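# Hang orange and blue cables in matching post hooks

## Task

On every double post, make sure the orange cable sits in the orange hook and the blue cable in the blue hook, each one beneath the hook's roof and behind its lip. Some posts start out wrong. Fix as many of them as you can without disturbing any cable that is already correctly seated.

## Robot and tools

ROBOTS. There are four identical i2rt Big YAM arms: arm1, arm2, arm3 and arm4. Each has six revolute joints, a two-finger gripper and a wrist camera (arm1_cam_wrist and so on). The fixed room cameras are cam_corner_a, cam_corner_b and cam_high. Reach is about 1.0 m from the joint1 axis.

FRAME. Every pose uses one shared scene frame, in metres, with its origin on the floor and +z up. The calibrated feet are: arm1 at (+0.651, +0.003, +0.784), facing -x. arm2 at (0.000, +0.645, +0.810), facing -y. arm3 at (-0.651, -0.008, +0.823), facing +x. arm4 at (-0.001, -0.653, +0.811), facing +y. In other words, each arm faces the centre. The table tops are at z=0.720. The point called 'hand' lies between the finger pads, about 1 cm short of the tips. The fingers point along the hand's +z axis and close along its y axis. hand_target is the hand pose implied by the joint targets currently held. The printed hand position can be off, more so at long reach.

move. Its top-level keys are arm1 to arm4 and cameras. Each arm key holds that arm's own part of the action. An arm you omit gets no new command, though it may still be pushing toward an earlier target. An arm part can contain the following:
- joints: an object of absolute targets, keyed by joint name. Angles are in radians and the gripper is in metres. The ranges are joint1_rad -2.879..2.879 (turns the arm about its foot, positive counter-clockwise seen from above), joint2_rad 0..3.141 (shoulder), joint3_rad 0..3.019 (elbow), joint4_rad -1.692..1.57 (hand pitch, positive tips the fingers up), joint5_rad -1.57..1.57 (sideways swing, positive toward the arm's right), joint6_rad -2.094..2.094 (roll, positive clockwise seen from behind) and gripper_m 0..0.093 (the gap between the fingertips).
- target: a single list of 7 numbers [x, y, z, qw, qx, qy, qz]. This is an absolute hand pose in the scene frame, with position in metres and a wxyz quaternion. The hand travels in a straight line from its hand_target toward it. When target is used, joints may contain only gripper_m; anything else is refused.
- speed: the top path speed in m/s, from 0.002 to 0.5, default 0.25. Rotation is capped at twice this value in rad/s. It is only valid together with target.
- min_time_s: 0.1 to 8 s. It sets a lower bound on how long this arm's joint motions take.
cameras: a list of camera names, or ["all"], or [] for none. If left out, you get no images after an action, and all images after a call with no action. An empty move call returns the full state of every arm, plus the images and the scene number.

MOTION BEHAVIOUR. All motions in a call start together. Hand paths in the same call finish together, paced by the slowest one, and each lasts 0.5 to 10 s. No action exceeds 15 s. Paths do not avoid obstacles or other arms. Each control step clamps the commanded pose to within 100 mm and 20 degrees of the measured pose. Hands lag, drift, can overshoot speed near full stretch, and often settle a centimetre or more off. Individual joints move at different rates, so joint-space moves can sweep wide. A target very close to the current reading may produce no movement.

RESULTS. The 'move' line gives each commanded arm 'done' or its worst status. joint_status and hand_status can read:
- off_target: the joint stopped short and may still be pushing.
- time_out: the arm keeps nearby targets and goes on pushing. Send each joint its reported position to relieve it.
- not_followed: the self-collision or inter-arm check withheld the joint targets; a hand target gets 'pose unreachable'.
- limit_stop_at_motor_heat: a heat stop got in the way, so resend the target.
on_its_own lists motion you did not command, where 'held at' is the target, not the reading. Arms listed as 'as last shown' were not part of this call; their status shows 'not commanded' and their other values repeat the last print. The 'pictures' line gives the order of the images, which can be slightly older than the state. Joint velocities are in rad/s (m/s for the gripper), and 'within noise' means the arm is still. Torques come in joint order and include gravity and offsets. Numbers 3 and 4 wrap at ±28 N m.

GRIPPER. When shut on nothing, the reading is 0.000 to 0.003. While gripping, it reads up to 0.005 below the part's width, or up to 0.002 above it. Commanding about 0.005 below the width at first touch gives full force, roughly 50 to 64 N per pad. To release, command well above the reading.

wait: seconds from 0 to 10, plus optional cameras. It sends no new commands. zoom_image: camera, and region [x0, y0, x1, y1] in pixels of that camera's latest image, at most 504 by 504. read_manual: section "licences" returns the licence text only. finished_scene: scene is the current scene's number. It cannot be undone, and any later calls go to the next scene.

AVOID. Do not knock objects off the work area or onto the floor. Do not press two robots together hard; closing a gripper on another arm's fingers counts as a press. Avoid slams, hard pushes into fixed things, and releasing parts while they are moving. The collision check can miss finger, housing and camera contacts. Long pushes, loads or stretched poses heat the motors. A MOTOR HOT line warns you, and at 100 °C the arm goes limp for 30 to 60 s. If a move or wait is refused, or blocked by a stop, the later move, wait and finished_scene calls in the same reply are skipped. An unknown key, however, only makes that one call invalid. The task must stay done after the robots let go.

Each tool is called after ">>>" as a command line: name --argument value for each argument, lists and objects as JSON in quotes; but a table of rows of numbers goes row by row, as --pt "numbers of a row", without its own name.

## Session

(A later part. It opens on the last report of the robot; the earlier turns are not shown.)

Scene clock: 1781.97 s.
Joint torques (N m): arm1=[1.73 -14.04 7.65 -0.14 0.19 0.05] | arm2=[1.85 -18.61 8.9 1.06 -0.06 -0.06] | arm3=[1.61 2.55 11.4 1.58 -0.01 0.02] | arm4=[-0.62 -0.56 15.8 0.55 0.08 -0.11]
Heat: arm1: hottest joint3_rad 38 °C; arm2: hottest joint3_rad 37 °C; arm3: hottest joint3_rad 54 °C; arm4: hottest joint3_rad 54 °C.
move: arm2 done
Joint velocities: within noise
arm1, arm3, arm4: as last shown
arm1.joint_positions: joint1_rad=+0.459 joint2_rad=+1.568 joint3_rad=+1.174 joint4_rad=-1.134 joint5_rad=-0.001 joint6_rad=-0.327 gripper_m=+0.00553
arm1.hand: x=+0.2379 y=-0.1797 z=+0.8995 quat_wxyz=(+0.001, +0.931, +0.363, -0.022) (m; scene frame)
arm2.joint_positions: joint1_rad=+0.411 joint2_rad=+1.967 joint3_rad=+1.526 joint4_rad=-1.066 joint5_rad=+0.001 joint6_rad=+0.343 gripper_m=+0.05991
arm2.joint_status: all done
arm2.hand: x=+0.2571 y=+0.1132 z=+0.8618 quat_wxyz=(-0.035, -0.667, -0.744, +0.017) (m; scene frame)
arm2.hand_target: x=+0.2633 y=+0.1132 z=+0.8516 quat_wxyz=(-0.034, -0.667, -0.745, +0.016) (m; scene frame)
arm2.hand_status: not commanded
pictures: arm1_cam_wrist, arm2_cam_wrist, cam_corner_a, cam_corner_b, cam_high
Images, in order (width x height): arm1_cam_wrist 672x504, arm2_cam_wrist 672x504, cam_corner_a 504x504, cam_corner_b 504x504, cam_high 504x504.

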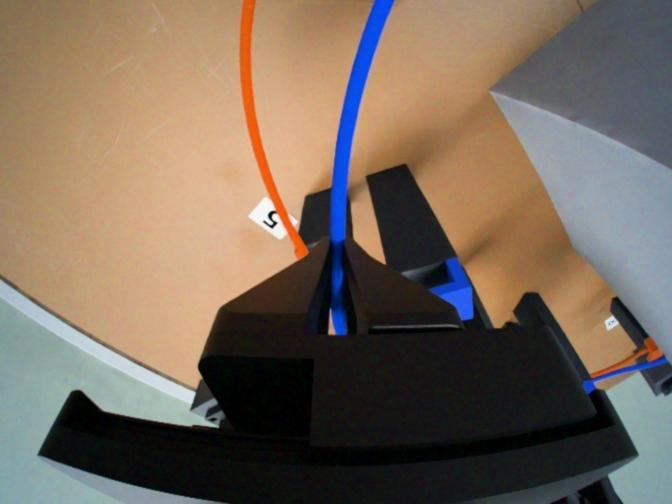

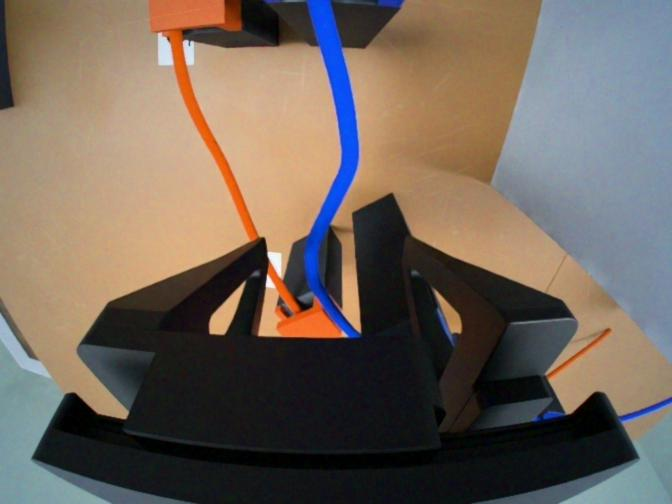

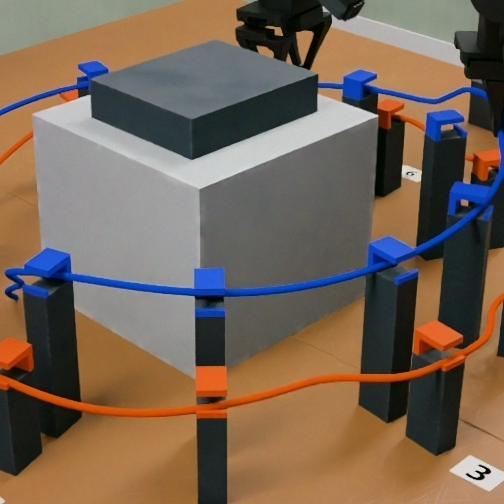

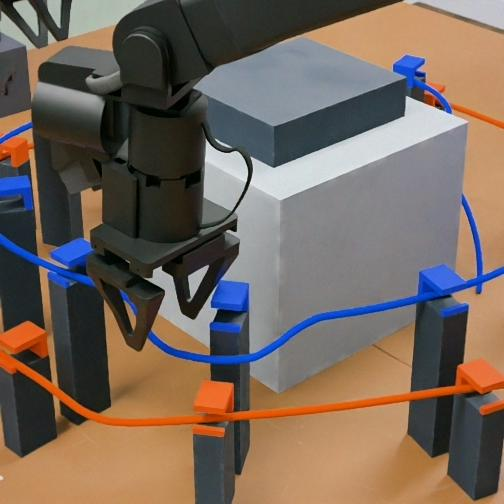

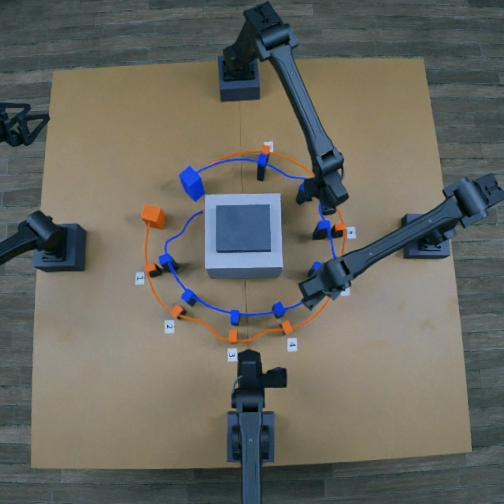

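>>> move --arm2 '{"joints": {"joint2_rad": 2.004}, "min_time_s": 0.5}' --arm1 '{"joints": {"joint1_rad": 0.469, "joint2_rad": 1.566, "joint3_rad": 1.122, "joint4_rad": -1.062, "joint5_rad": 0, "joint6_rad": -0.32}, "min_time_s": 1.0}'

>>> move --arm2 '{"joints": {"gripper_m": 0.001}}' --cameras '["arm1_cam_wrist", "arm2_cam_wrist", "cam_corner_b", "cam_corner_a", "cam_high"]'

>>> zoom_image --camera "cam_corner_b" --region '[60, 200, 280, 400]'

>>> zoom_image --camera "arm2_cam_wrist" --region '[220, 120, 450, 350]'

>>> zoom_image --camera "cam_corner_a" --region '[404, 60, 504, 220]'

>>> zoom_image --camera "cam_corner_b" --region '[0, 150, 100, 270]'

Scene clock: 1836.07 s.
Joint torques (N m): arm1=[2.08 -13.22 7.47 0.57 0.2 0.06] | arm2=[1.73 -17.26 8.83 0.96 -0.06 -0.06] | arm3=[1.67 2.55 11.4 1.58 -0.01 0.02] | arm4=[-0.5 -0.73 15.8 0.55 0.07 -0.12]
Heat: arm1: hottest joint3_rad 36 °C; arm2: hottest joint3_rad 38 °C; arm3: hottest joint3_rad 54 °C; arm4: hottest joint3_rad 54 °C.
move: arm1 done; arm2 done
Joint velocities: within noise
arm1.joint_positions: joint1_rad=+0.459 joint2_rad=+1.568 joint3_rad=+1.126 joint4_rad=-1.073 joint5_rad=-0.001 joint6_rad=-0.327 gripper_m=+0.00553
arm1.joint_status: all done
arm1.hand: x=+0.2420 y=-0.1779 z=+0.8826 quat_wxyz=(+0.001, +0.931, +0.363, -0.028) (m; scene frame)
arm1.hand_target: x=+0.2425 y=-0.1825 z=+0.8824 quat_wxyz=(+0.001, +0.930, +0.365, -0.033) (m; scene frame)
arm1.hand_status: not commanded
arm2.joint_positions: joint1_rad=+0.411 joint2_rad=+1.968 joint3_rad=+1.526 joint4_rad=-1.065 joint5_rad=+0.001 joint6_rad=+0.343 gripper_m=+0.05991
arm2.joint_status: all done
arm2.hand: x=+0.2571 y=+0.1131 z=+0.8607 quat_wxyz=(-0.035, -0.667, -0.744, +0.017) (m; scene frame)
arm2.hand_target: x=+0.2625 y=+0.1147 z=+0.8413 quat_wxyz=(-0.026, -0.667, -0.745, +0.013) (m; scene frame)
arm2.hand_status: not commanded
arm3: as last shown
arm4.joint_positions: joint1_rad=+0.018 joint2_rad=+0.732 joint3_rad=+0.408 joint4_rad=-0.764 joint5_rad=+0.001 joint6_rad=+1.573 gripper_m=+0.04995
arm4.joint_status: not commanded
arm4.hand: x=+0.0062 y=-0.3900 z=+0.9041 quat_wxyz=(-0.003, -0.012, -0.971, -0.239) (m; scene frame)
arm4.hand_target: x=+0.0086 y=-0.3717 z=+0.9348 quat_wxyz=(-0.004, -0.015, -0.963, -0.268) (m; scene frame)
arm4.hand_status: not commanded
pictures: none

Scene clock: 1836.80 s.
Joint torques (N m): arm1=[2.55 -12.98 7.61 0.59 0.17 0.08] | arm2=[2.08 -20.25 9.1 0.94 -0.02 -0.08] | arm3=[1.61 2.49 11.41 1.58 -0.01 0.02] | arm4=[-0.56 -0.85 15.83 0.59 0.07 -0.1]
Heat: arm1: hottest joint3_rad 36 °C; arm2: hottest joint3_rad 38 °C; arm3: hottest joint3_rad 54 °C; arm4: hottest joint3_rad 54 °C.
move: arm2 off_target
Joint velocities: within noise
arm1.joint_positions: joint1_rad=+0.459 joint2_rad=+1.568 joint3_rad=+1.125 joint4_rad=-1.073 joint5_rad=-0.001 joint6_rad=-0.327 gripper_m=+0.00553
arm1.joint_status: not commanded
arm1.hand: x=+0.2422 y=-0.1778 z=+0.8825 quat_wxyz=(+0.001, +0.931, +0.363, -0.028) (m; scene frame)
arm1.hand_target: x=+0.2426 y=-0.1825 z=+0.8823 quat_wxyz=(+0.001, +0.930, +0.365, -0.033) (m; scene frame)
arm1.hand_status: not commanded
arm2.joint_positions: joint1_rad=+0.411 joint2_rad=+1.994 joint3_rad=+1.520 joint4_rad=-1.065 joint5_rad=+0.000 joint6_rad=+0.345 gripper_m=+0.00447
arm2.joint_status: gripper_m off_target (ended at +0.00449, target +0.00100)
arm2.hand: x=+0.2553 y=+0.1176 z=+0.8438 quat_wxyz=(-0.020, -0.668, -0.744, +0.011) (m; scene frame)
arm2.hand_target: x=+0.2625 y=+0.1148 z=+0.8413 quat_wxyz=(-0.025, -0.667, -0.745, +0.013) (m; scene frame)
arm2.hand_status: not commanded
arm3, arm4: as last shown
pictures: arm1_cam_wrist, arm2_cam_wrist, cam_corner_a, cam_corner_b, cam_high
Images, in order (width x height): arm1_cam_wrist 672x504, arm2_cam_wrist 672x504, cam_corner_a 504x504, cam_corner_b 504x504, cam_high 504x504.

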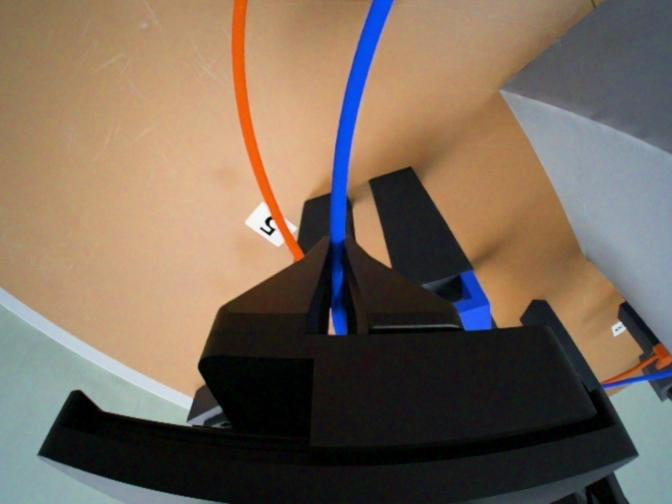

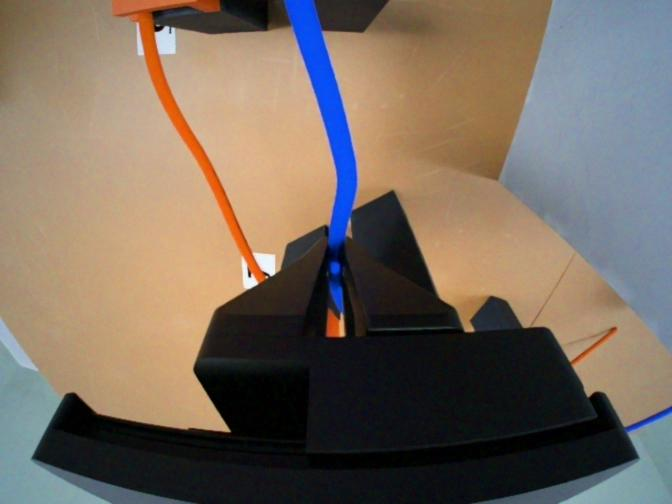

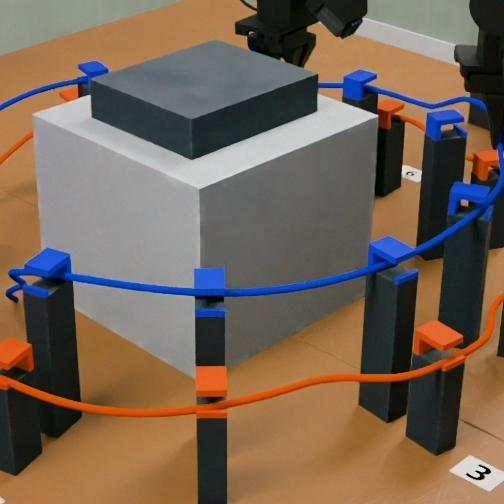

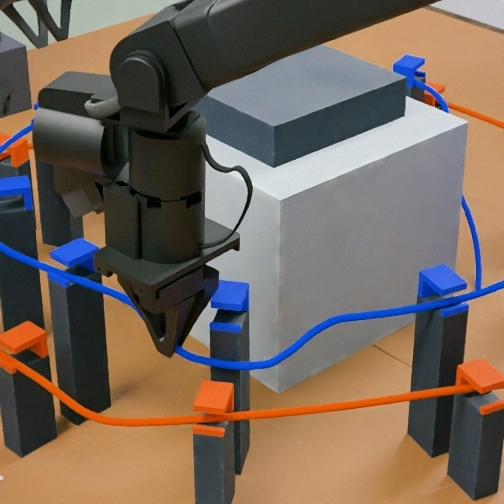

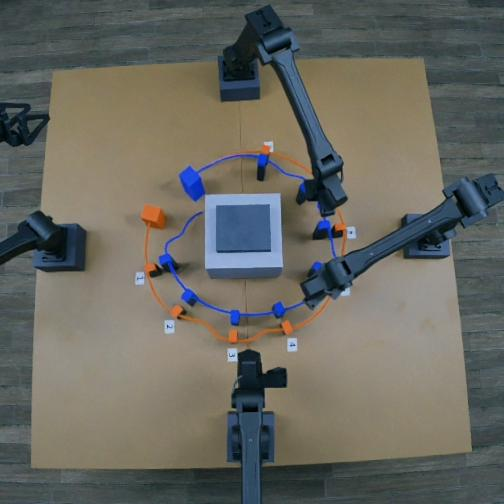

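Scaled by 2.291 from the camera's 504x504 image, which has a finer 720x720 frame.

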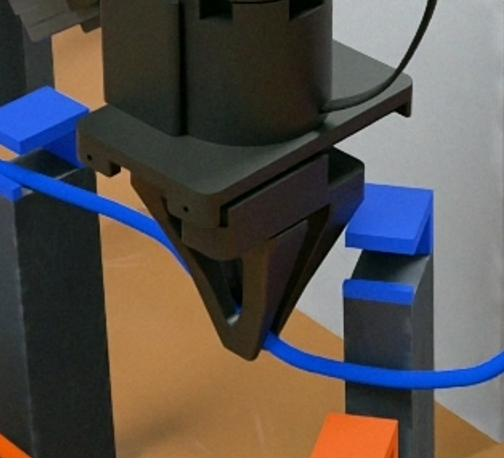

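Scaled by 2.191 from the camera's 672x504 image, which has a finer 960x720 frame.

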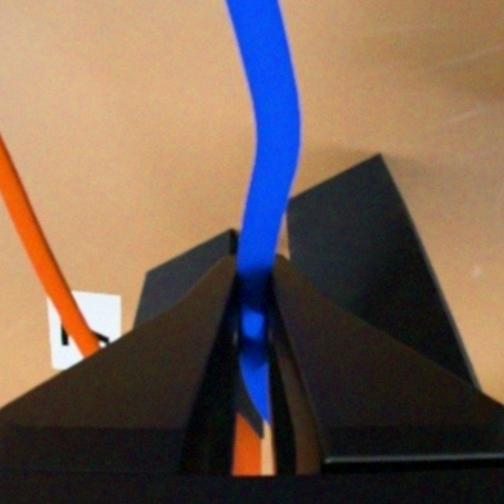

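Scaled by 3.150 from the camera's 504x504 image, which has a finer 720x720 frame.

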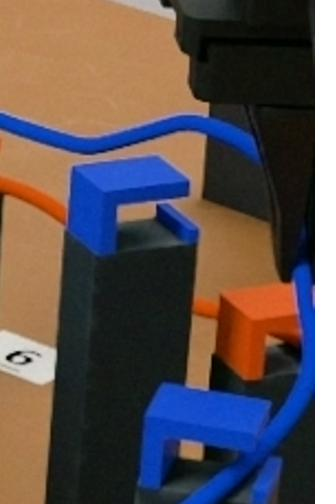

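Scaled by 4.200 from the camera's 504x504 image, which has a finer 720x720 frame.

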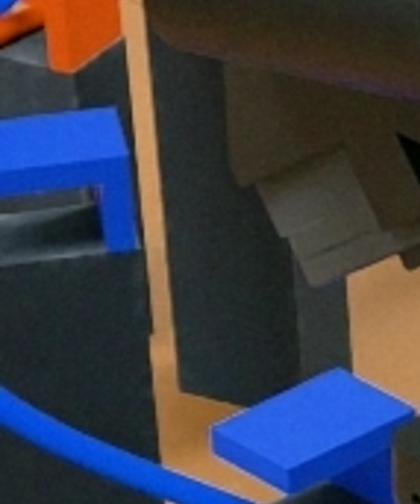

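>>> move --arm1 '{"joints": {"joint1_rad": 0.469, "joint2_rad": 1.492, "joint3_rad": 0.970, "joint4_rad": -0.817, "joint5_rad": 0, "joint6_rad": -0.32}, "min_time_s": 1.2}' --arm2 '{"joints": {"joint1_rad": 0.452, "joint2_rad": 1.920, "joint3_rad": 1.614, "joint4_rad": -1.171, "joint5_rad": 0, "joint6_rad": 0.385}, "min_time_s": 1.2}' --cameras '["arm1_cam_wrist", "arm2_cam_wrist", "cam_corner_b", "cam_corner_a", "cam_high"]'

>>> zoom_image --camera "cam_corner_b" --region '[60, 200, 280, 400]'

>>> zoom_image --camera "cam_corner_a" --region '[404, 60, 504, 220]'

>>> zoom_image --camera "cam_high" --region '[270, 150, 370, 320]'

Scene clock: 2007.70 s.
Joint torques (N m): arm1=[1.61 -13.39 7.43 0.98 0.22 0.07] | arm2=[2.08 -23.65 12.85 -0.21 -0.01 -0.03] | arm3=[1.61 2.49 11.4 1.58 -0.01 0.02] | arm4=[-0.67 -0.73 15.82 0.51 0.07 -0.1]
Heat: arm1: hottest joint3_rad 36 °C; arm2: hottest joint3_rad 39 °C; arm3: hottest joint3_rad 55 °C; arm4: hottest joint3_rad 57 °C.
move: arm1 done; arm2 done
Joint velocities: within noise
arm1.joint_positions: joint1_rad=+0.459 joint2_rad=+1.510 joint3_rad=+0.973 joint4_rad=-0.831 joint5_rad=-0.001 joint6_rad=-0.326 gripper_m=+0.00553
arm1.joint_status: all done
arm1.hand: x=+0.2445 y=-0.1766 z=+0.8585 quat_wxyz=(+0.004, +0.927, +0.361, -0.101) (m; scene frame)
arm1.hand_target: x=+0.2436 y=-0.1819 z=+0.8659 quat_wxyz=(+0.005, +0.925, +0.363, -0.116) (m; scene frame)
arm1.hand_status: not commanded
arm2.joint_positions: joint1_rad=+0.439 joint2_rad=+1.952 joint3_rad=+1.565 joint4_rad=-1.157 joint5_rad=+0.000 joint6_rad=+0.379 gripper_m=+0.00443
arm2.joint_status: all done
arm2.hand: x=+0.2697 y=+0.1261 z=+0.8830 quat_wxyz=(-0.019, -0.671, -0.742, +0.010) (m; scene frame)
arm2.hand_target: x=+0.2839 y=+0.1155 z=+0.9196 quat_wxyz=(-0.050, -0.667, -0.743, +0.021) (m; scene frame)
arm2.hand_status: not commanded
arm3, arm4: as last shown
pictures: arm1_cam_wrist, arm2_cam_wrist, cam_corner_a, cam_corner_b, cam_high
Images, in order (width x height): arm1_cam_wrist 672x504, arm2_cam_wrist 672x504, cam_corner_a 504x504, cam_corner_b 504x504, cam_high 504x504.

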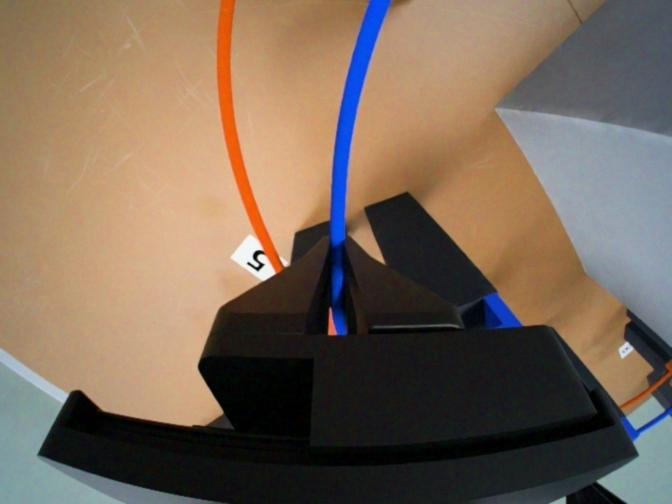

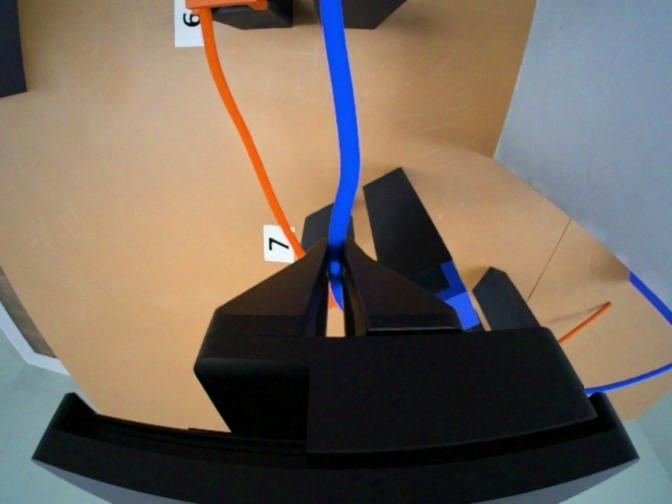

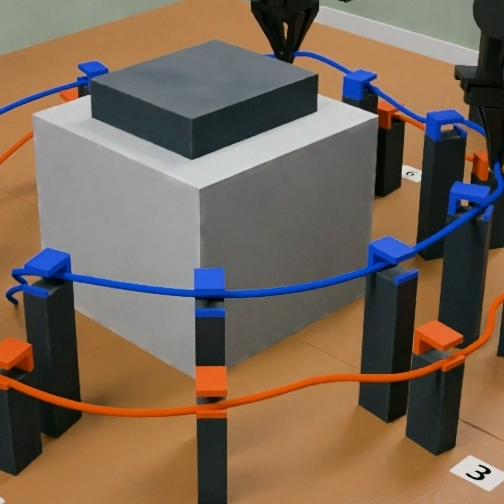

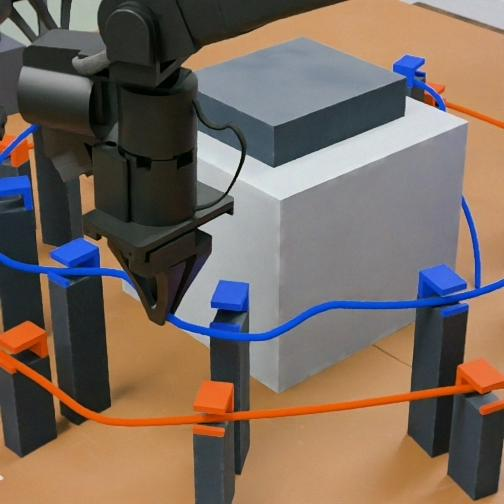

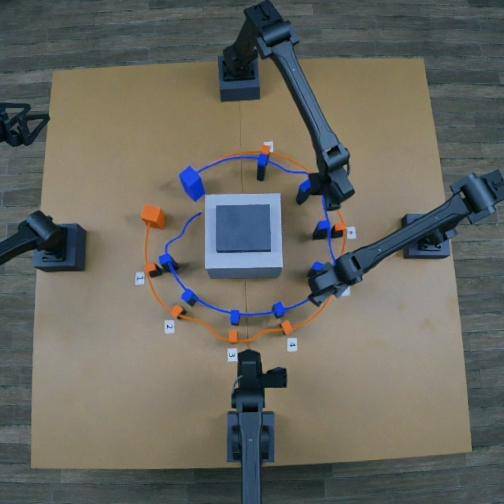

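Scaled by 2.291 from the camera's 504x504 image, which has a finer 720x720 frame.

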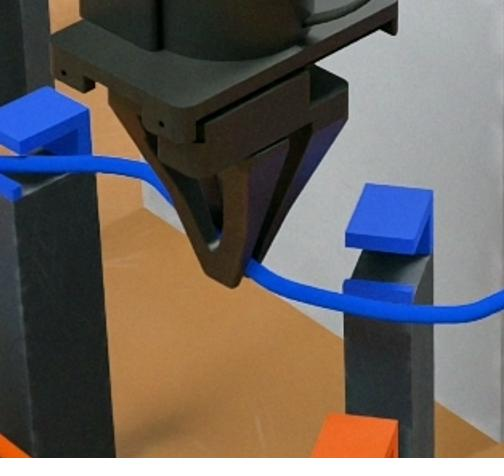

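Scaled by 3.150 from the camera's 504x504 image, which has a finer 720x720 frame.

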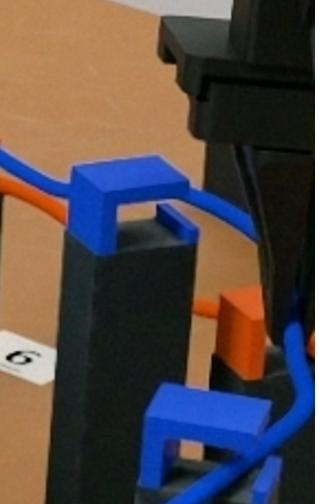

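Scaled by 2.965 from the camera's 504x504 image, which has a finer 720x720 frame.

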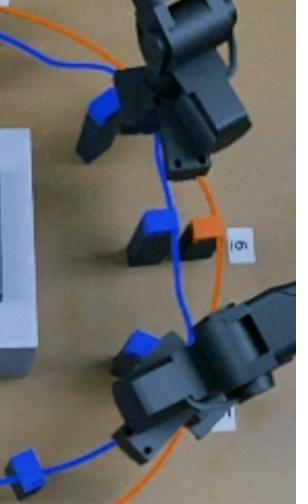

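>>> move --arm1 '{"joints": {"joint1_rad": 0.402, "joint2_rad": 1.555, "joint3_rad": 1.086, "joint4_rad": -0.866, "joint5_rad": 0, "joint6_rad": -0.375}, "min_time_s": 1.2}' --arm2 '{"joints": {"joint1_rad": 0.4, "joint2_rad": 1.905, "joint3_rad": 1.633, "joint4_rad": -1.187, "joint5_rad": 0, "joint6_rad": 0.35}, "min_time_s": 1.2}' --cameras '["arm1_cam_wrist", "arm2_cam_wrist", "cam_corner_b", "cam_corner_a", "cam_high"]'

>>> zoom_image --camera "cam_corner_b" --region '[60, 200, 280, 400]'

>>> zoom_image --camera "cam_corner_a" --region '[404, 60, 504, 220]'

>>> zoom_image --camera "cam_high" --region '[270, 150, 370, 320]'

Scene clock: 2058.60 s.
Joint torques (N m): arm1=[0.44 -10.75 11.59 0.13 0.17 -0.08] | arm2=[0.03 -23.88 13.49 -0.06 -0.02 -0.22] | arm3=[1.61 2.49 11.41 1.59 -0.01 0.02] | arm4=[-0.62 -0.67 15.75 0.51 0.09 -0.1]
Heat: arm1: hottest joint3_rad 36 °C; arm2: hottest joint3_rad 44 °C; arm3: hottest joint3_rad 55 °C; arm4: hottest joint3_rad 57 °C.
move: arm1 done; arm2 done
Joint velocities: within noise
arm1.joint_positions: joint1_rad=+0.414 joint2_rad=+1.540 joint3_rad=+1.037 joint4_rad=-0.855 joint5_rad=+0.000 joint6_rad=-0.368 gripper_m=+0.00553
arm1.joint_status: all done
arm1.hand: x=+0.2181 y=-0.1655 z=+0.8688 quat_wxyz=(-0.001, +0.927, +0.360, -0.106) (m; scene frame)
arm1.hand_target: x=+0.1997 y=-0.1666 z=+0.8808 quat_wxyz=(-0.002, +0.927, +0.357, -0.118) (m; scene frame)
arm1.hand_status: not commanded
arm2.joint_positions: joint1_rad=+0.411 joint2_rad=+1.944 joint3_rad=+1.576 joint4_rad=-1.177 joint5_rad=+0.000 joint6_rad=+0.360 gripper_m=+0.00443
arm2.joint_status: all done
arm2.hand: x=+0.2548 y=+0.1191 z=+0.8914 quat_wxyz=(-0.018, -0.674, -0.738, +0.010) (m; scene frame)
arm2.hand_target: x=+0.2573 y=+0.0991 z=+0.9355 quat_wxyz=(-0.057, -0.673, -0.737, +0.026) (m; scene frame)
arm2.hand_status: not commanded
arm3, arm4: as last shown
pictures: arm1_cam_wrist, arm2_cam_wrist, cam_corner_a, cam_corner_b, cam_high
Images, in order (width x height): arm1_cam_wrist 672x504, arm2_cam_wrist 672x504, cam_corner_a 504x504, cam_corner_b 504x504, cam_high 504x504.

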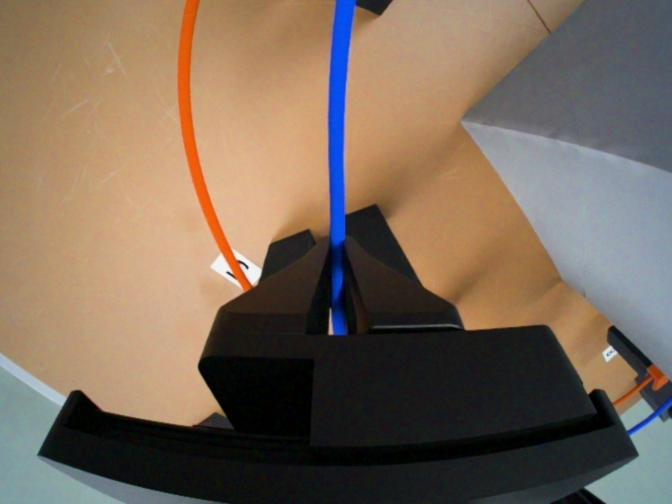

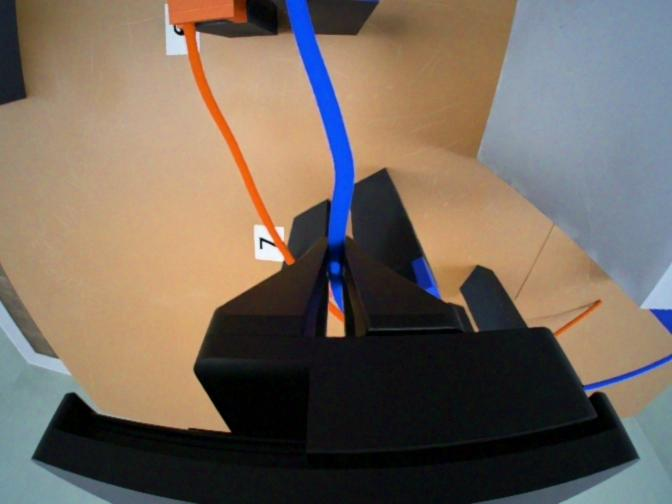

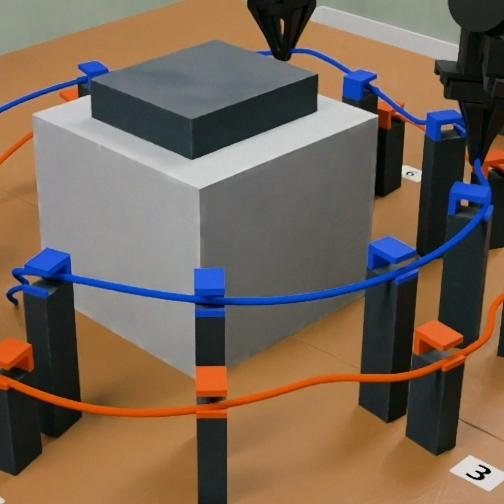

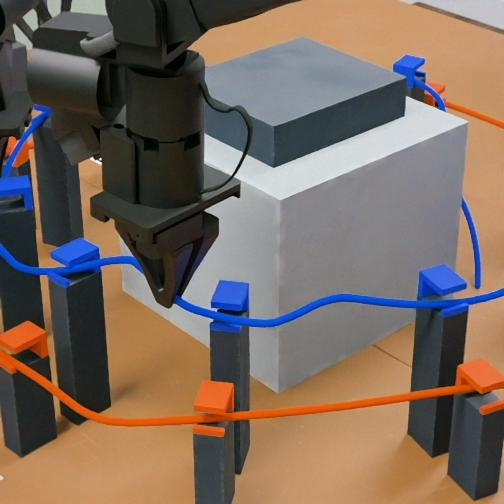

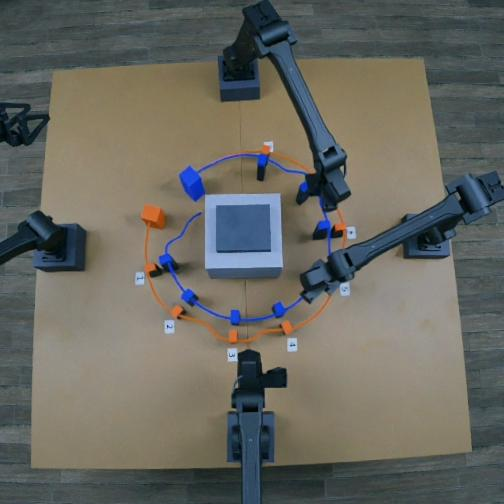

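Scaled by 2.291 from the camera's 504x504 image, which has a finer 720x720 frame.

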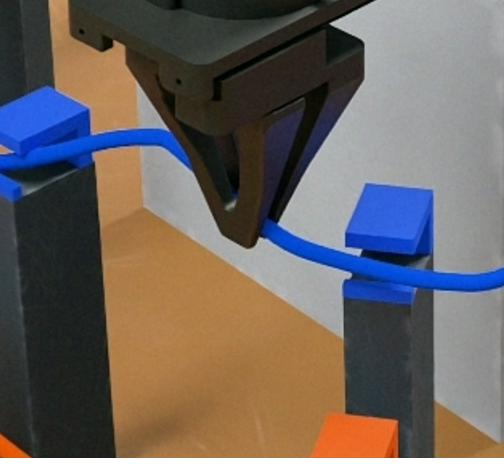

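Scaled by 3.150 from the camera's 504x504 image, which has a finer 720x720 frame.

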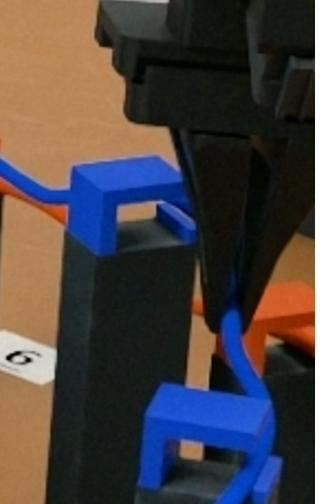

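Scaled by 2.965 from the camera's 504x504 image, which has a finer 720x720 frame.

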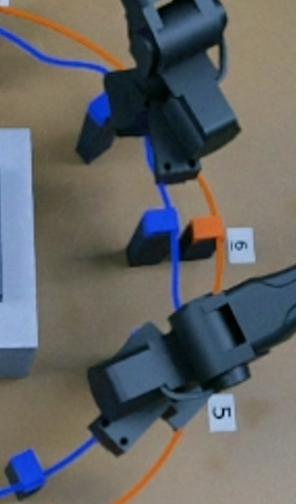

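>>> move --arm1 '{"joints": {"joint1_rad": 0.398, "joint2_rad": 1.587, "joint3_rad": 1.13, "joint4_rad": -0.88, "joint5_rad": 0, "joint6_rad": -0.38}, "min_time_s": 1.0}' --arm2 '{"joints": {"joint1_rad": 0.37, "joint2_rad": 1.908, "joint3_rad": 1.657, "joint4_rad": -1.19, "joint5_rad": 0, "joint6_rad": 0.32}, "min_time_s": 1.0}' --cameras '["arm1_cam_wrist", "arm2_cam_wrist", "cam_corner_b", "cam_corner_a", "cam_high"]'

>>> zoom_image --camera "cam_corner_b" --region '[60, 200, 280, 400]'

>>> zoom_image --camera "cam_corner_a" --region '[404, 60, 504, 220]'

>>> zoom_image --camera "cam_high" --region '[270, 150, 370, 320]'

Scene clock: 2133.30 s.
Joint torques (N m): arm1=[-0.03 -11.99 12.18 0.38 0.18 -0.08] | arm2=[-0.56 -23.82 13.87 0.03 0.1 -0.2] | arm3=[1.61 2.55 11.41 1.58 -0.01 0.02] | arm4=[-0.5 -0.91 15.77 0.51 0.07 -0.11]
Heat: arm1: hottest joint3_rad 46 °C; arm2: hottest joint3_rad 50 °C; arm3: hottest joint3_rad 56 °C; arm4: hottest joint3_rad 58 °C.
move: arm1 done; arm2 done
Joint velocities: within noise
arm1.joint_positions: joint1_rad=+0.413 joint2_rad=+1.572 joint3_rad=+1.075 joint4_rad=-0.875 joint5_rad=-0.001 joint6_rad=-0.370 gripper_m=+0.00553
arm1.joint_status: all done
arm1.hand: x=+0.2089 y=-0.1688 z=+0.8682 quat_wxyz=(-0.001, +0.927, +0.361, -0.099) (m; scene frame)
arm1.hand_target: x=+0.1862 y=-0.1694 z=+0.8828 quat_wxyz=(-0.002, +0.927, +0.357, -0.117) (m; scene frame)
arm1.hand_status: not commanded
arm2.joint_positions: joint1_rad=+0.390 joint2_rad=+1.944 joint3_rad=+1.597 joint4_rad=-1.181 joint5_rad=-0.004 joint6_rad=+0.333 gripper_m=+0.00443
arm2.joint_status: all done
arm2.hand: x=+0.2473 y=+0.1082 z=+0.8990 quat_wxyz=(-0.026, -0.671, -0.741, +0.011) (m; scene frame)
arm2.hand_target: x=+0.2439 y=+0.0849 z=+0.9435 quat_wxyz=(-0.065, -0.673, -0.737, +0.031) (m; scene frame)
arm2.hand_status: not commanded
arm3, arm4: as last shown
pictures: arm1_cam_wrist, arm2_cam_wrist, cam_corner_a, cam_corner_b, cam_high
Images, in order (width x height): arm1_cam_wrist 672x504, arm2_cam_wrist 672x504, cam_corner_a 504x504, cam_corner_b 504x504, cam_high 504x504.

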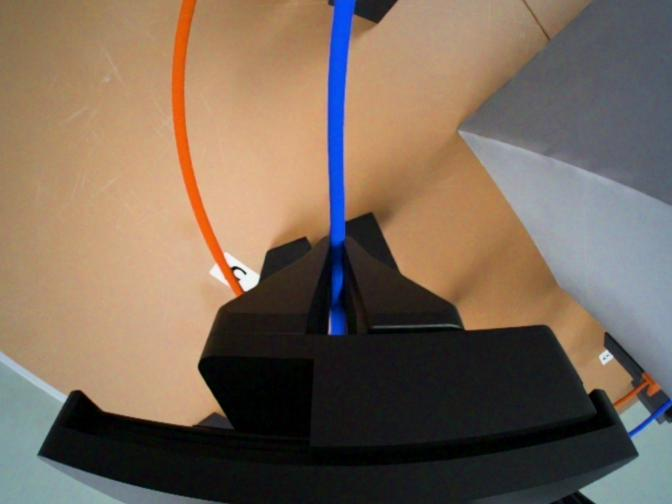

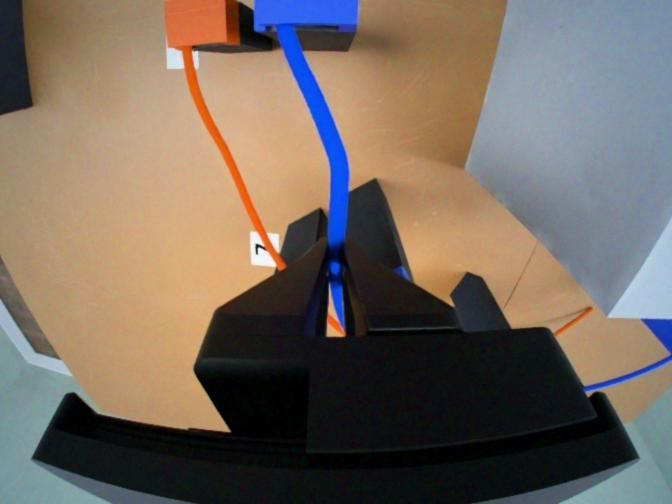

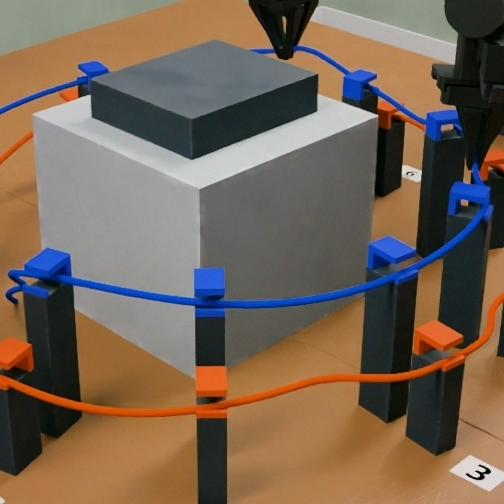

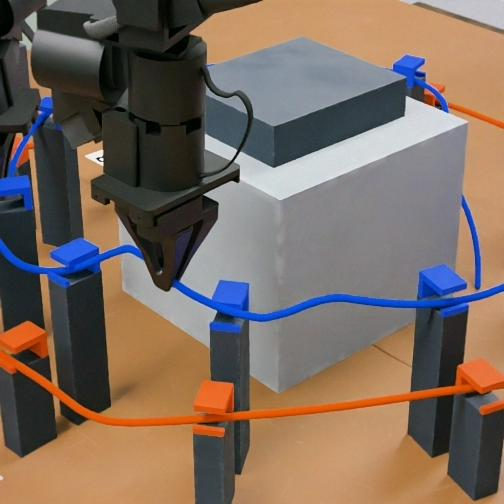

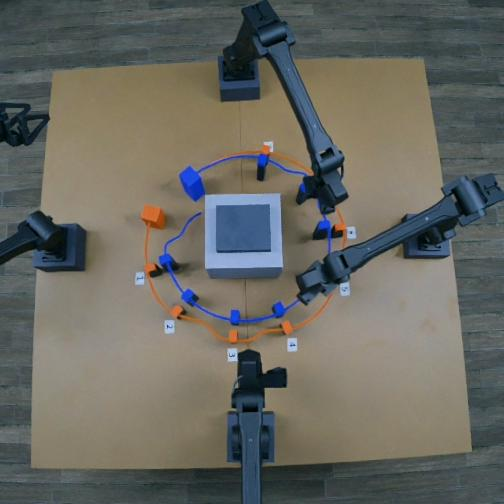

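Scaled by 2.291 from the camera's 504x504 image, which has a finer 720x720 frame.

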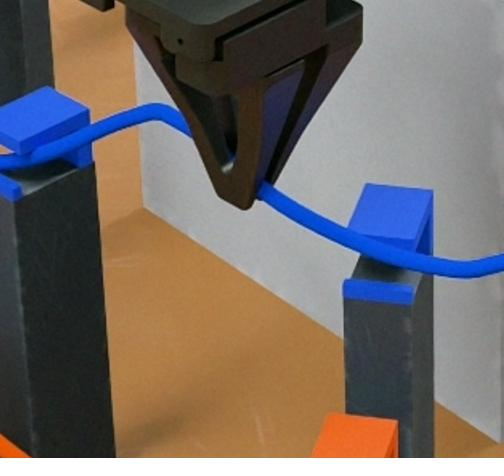

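Scaled by 3.150 from the camera's 504x504 image, which has a finer 720x720 frame.

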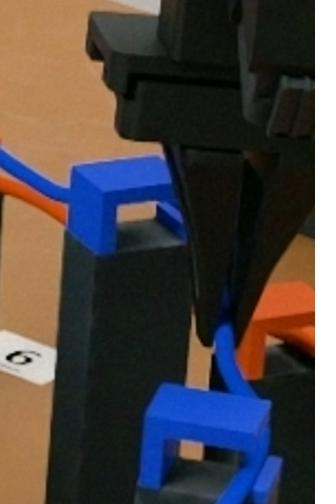

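Scaled by 2.965 from the camera's 504x504 image, which has a finer 720x720 frame.

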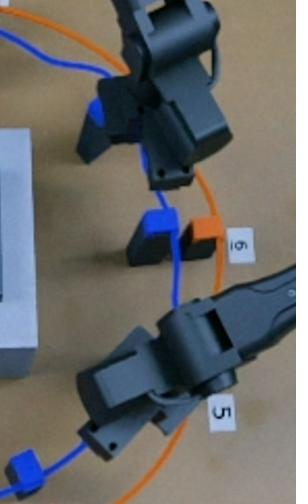

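>>> zoom_image --camera "cam_corner_a" --region '[415, 95, 485, 165]'

>>> zoom_image --camera "cam_corner_b" --region '[0, 140, 60, 280]'

>>> zoom_image --camera "cam_corner_b" --region '[190, 260, 270, 340]'

>>> zoom_image --camera "cam_high" --region '[300, 210, 350, 290]'

Scaled by 7.200 from the camera's 504x504 image, which has a finer 720x720 frame.

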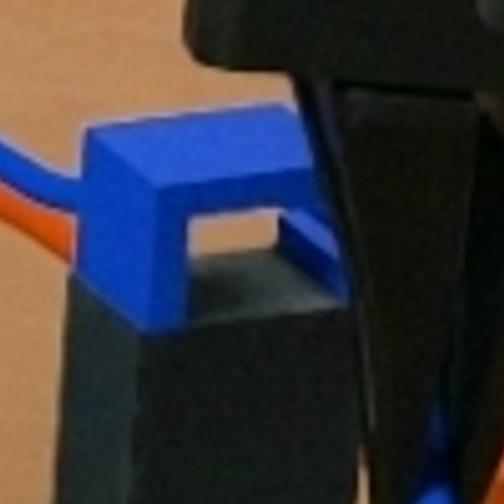

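Scaled by 3.600 from the camera's 504x504 image, which has a finer 720x720 frame.

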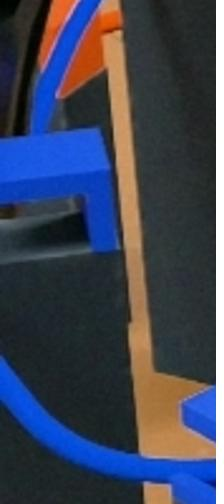

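Scaled by 6.300 from the camera's 504x504 image, which has a finer 720x720 frame.

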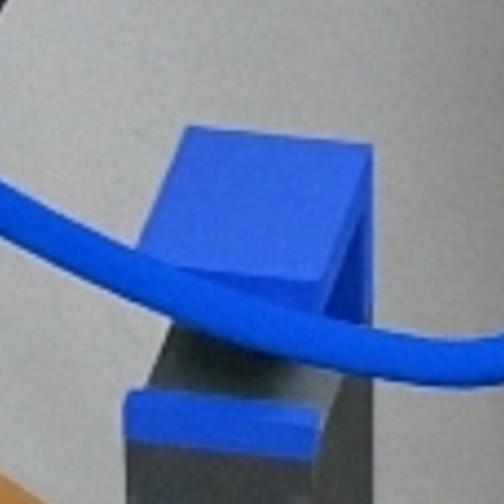

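Scaled by 6.300 from the camera's 504x504 image, which has a finer 720x720 frame.

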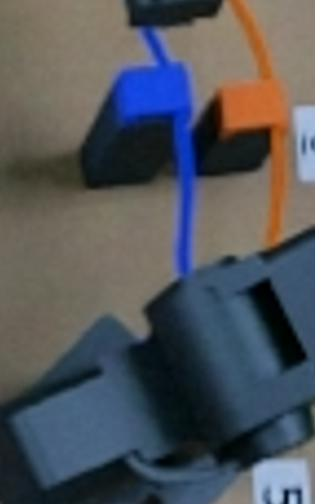

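>>> move --arm1 '{"joints": {"joint6_rad": -0.82}, "min_time_s": 1.0}' --arm2 '{"joints": {"joint1_rad": 0.38, "joint2_rad": 1.925, "joint3_rad": 1.58, "joint4_rad": -1.137, "joint5_rad": 0, "joint6_rad": -0.26}, "min_time_s": 1.0}' --cameras '["arm1_cam_wrist", "arm2_cam_wrist", "cam_corner_b", "cam_corner_a", "cam_high"]'

>>> zoom_image --camera "cam_corner_a" --region '[415, 95, 485, 165]'

>>> zoom_image --camera "cam_corner_b" --region '[190, 260, 270, 340]'

>>> zoom_image --camera "cam_high" --region '[270, 150, 370, 320]'

Scene clock: 2241.10 s.
Joint torques (N m): arm1=[-0.03 -11.58 12.07 0.47 0.44 -0.15] | arm2=[0.09 -22.36 8.94 1.05 0.03 -0.3] | arm3=[1.61 2.49 11.4 1.58 -0.01 0.02] | arm4=[-0.56 -0.73 15.8 0.51 0.08 -0.11]
Heat: arm1: hottest joint3_rad 44 °C; arm2: hottest joint3_rad 53 °C; arm3: hottest joint3_rad 56 °C; arm4: hottest joint3_rad 59 °C.
move: arm1 done; arm2 done
Joint velocities: within noise
arm1.joint_positions: joint1_rad=+0.413 joint2_rad=+1.573 joint3_rad=+1.075 joint4_rad=-0.882 joint5_rad=-0.008 joint6_rad=-0.799 gripper_m=+0.00553
arm1.joint_status: all done
arm1.hand: x=+0.2111 y=-0.1694 z=+0.8673 quat_wxyz=(-0.017, +0.829, +0.550, -0.094) (m; scene frame)
arm1.hand_target: x=+0.1863 y=-0.1694 z=+0.8827 quat_wxyz=(-0.028, +0.826, +0.551, -0.114) (m; scene frame)
arm1.hand_status: not commanded
arm2.joint_positions: joint1_rad=+0.389 joint2_rad=+1.944 joint3_rad=+1.580 joint4_rad=-1.154 joint5_rad=-0.003 joint6_rad=-0.243 gripper_m=+0.00443
arm2.joint_status: all done
arm2.hand: x=+0.2467 y=+0.1073 z=+0.8932 quat_wxyz=(-0.025, -0.434, -0.900, +0.022) (m; scene frame)
arm2.hand_target: x=+0.2433 y=+0.1003 z=+0.9046 quat_wxyz=(-0.038, -0.430, -0.901, +0.035) (m; scene frame)
arm2.hand_status: not commanded
arm3.joint_positions: joint1_rad=+0.813 joint2_rad=+0.637 joint3_rad=+1.446 joint4_rad=-1.210 joint5_rad=+0.107 joint6_rad=-0.407 gripper_m=+0.09396
arm3.joint_status: not commanded
arm3.hand: x=-0.4606 y=+0.1666 z=+1.4097 quat_wxyz=(-0.543, +0.455, -0.703, -0.064) (m; scene frame)
arm3.hand_target: x=-0.4629 y=+0.1641 z=+1.4194 quat_wxyz=(-0.552, +0.451, -0.698, -0.066) (m; scene frame)
arm3.hand_status: not commanded
arm4: as last shown
pictures: arm1_cam_wrist, arm2_cam_wrist, cam_corner_a, cam_corner_b, cam_high
Images, in order (width x height): arm1_cam_wrist 672x504, arm2_cam_wrist 672x504, cam_corner_a 504x504, cam_corner_b 504x504, cam_high 504x504.

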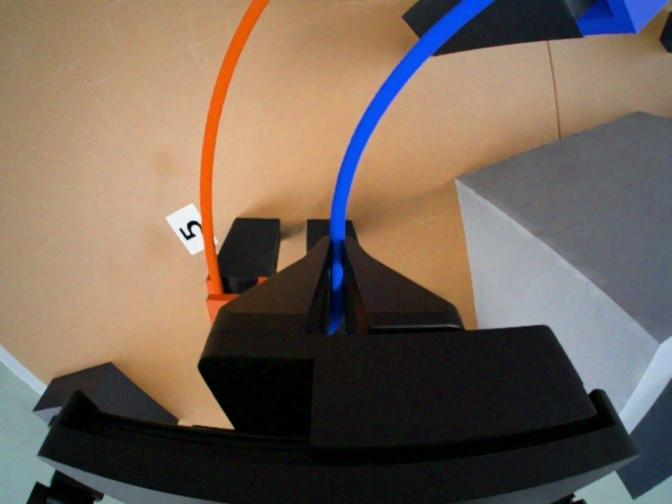

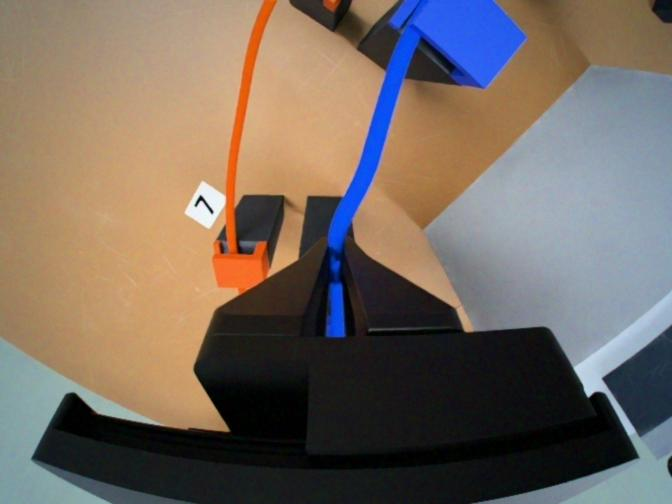

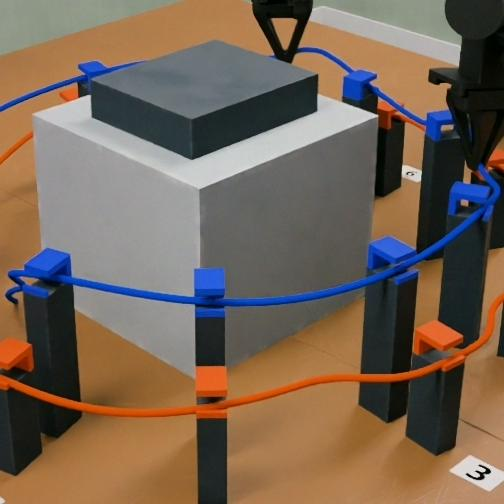

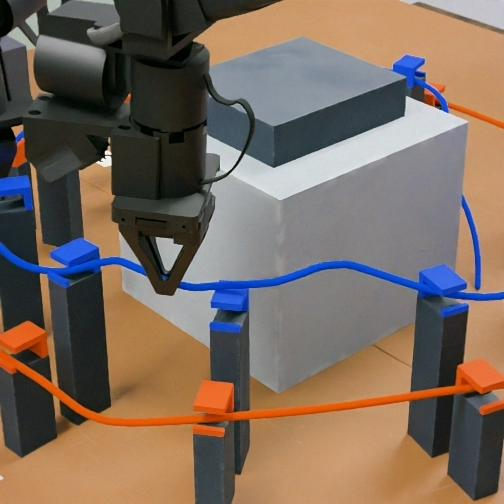

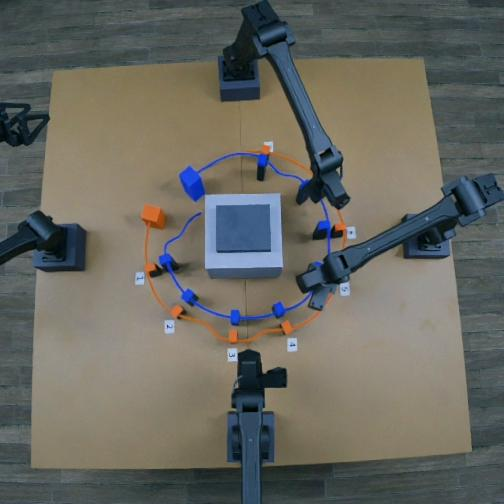

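Scaled by 7.200 from the camera's 504x504 image, which has a finer 720x720 frame.

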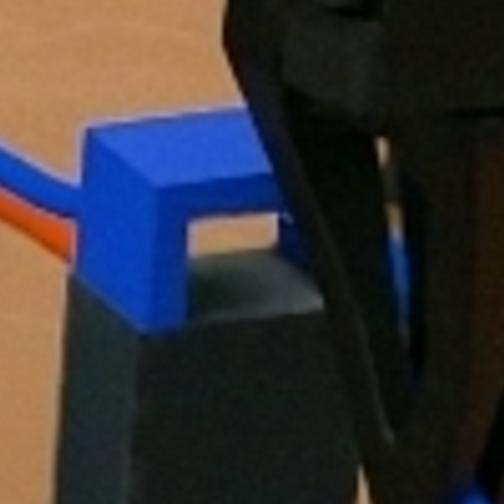

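Scaled by 6.300 from the camera's 504x504 image, which has a finer 720x720 frame.

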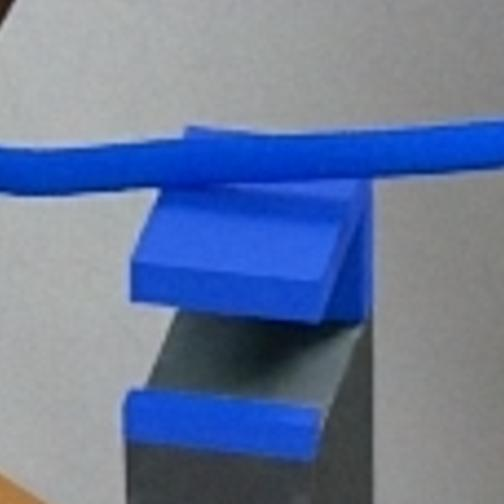

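Scaled by 2.965 from the camera's 504x504 image, which has a finer 720x720 frame.

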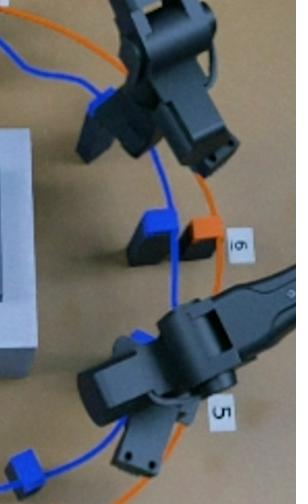

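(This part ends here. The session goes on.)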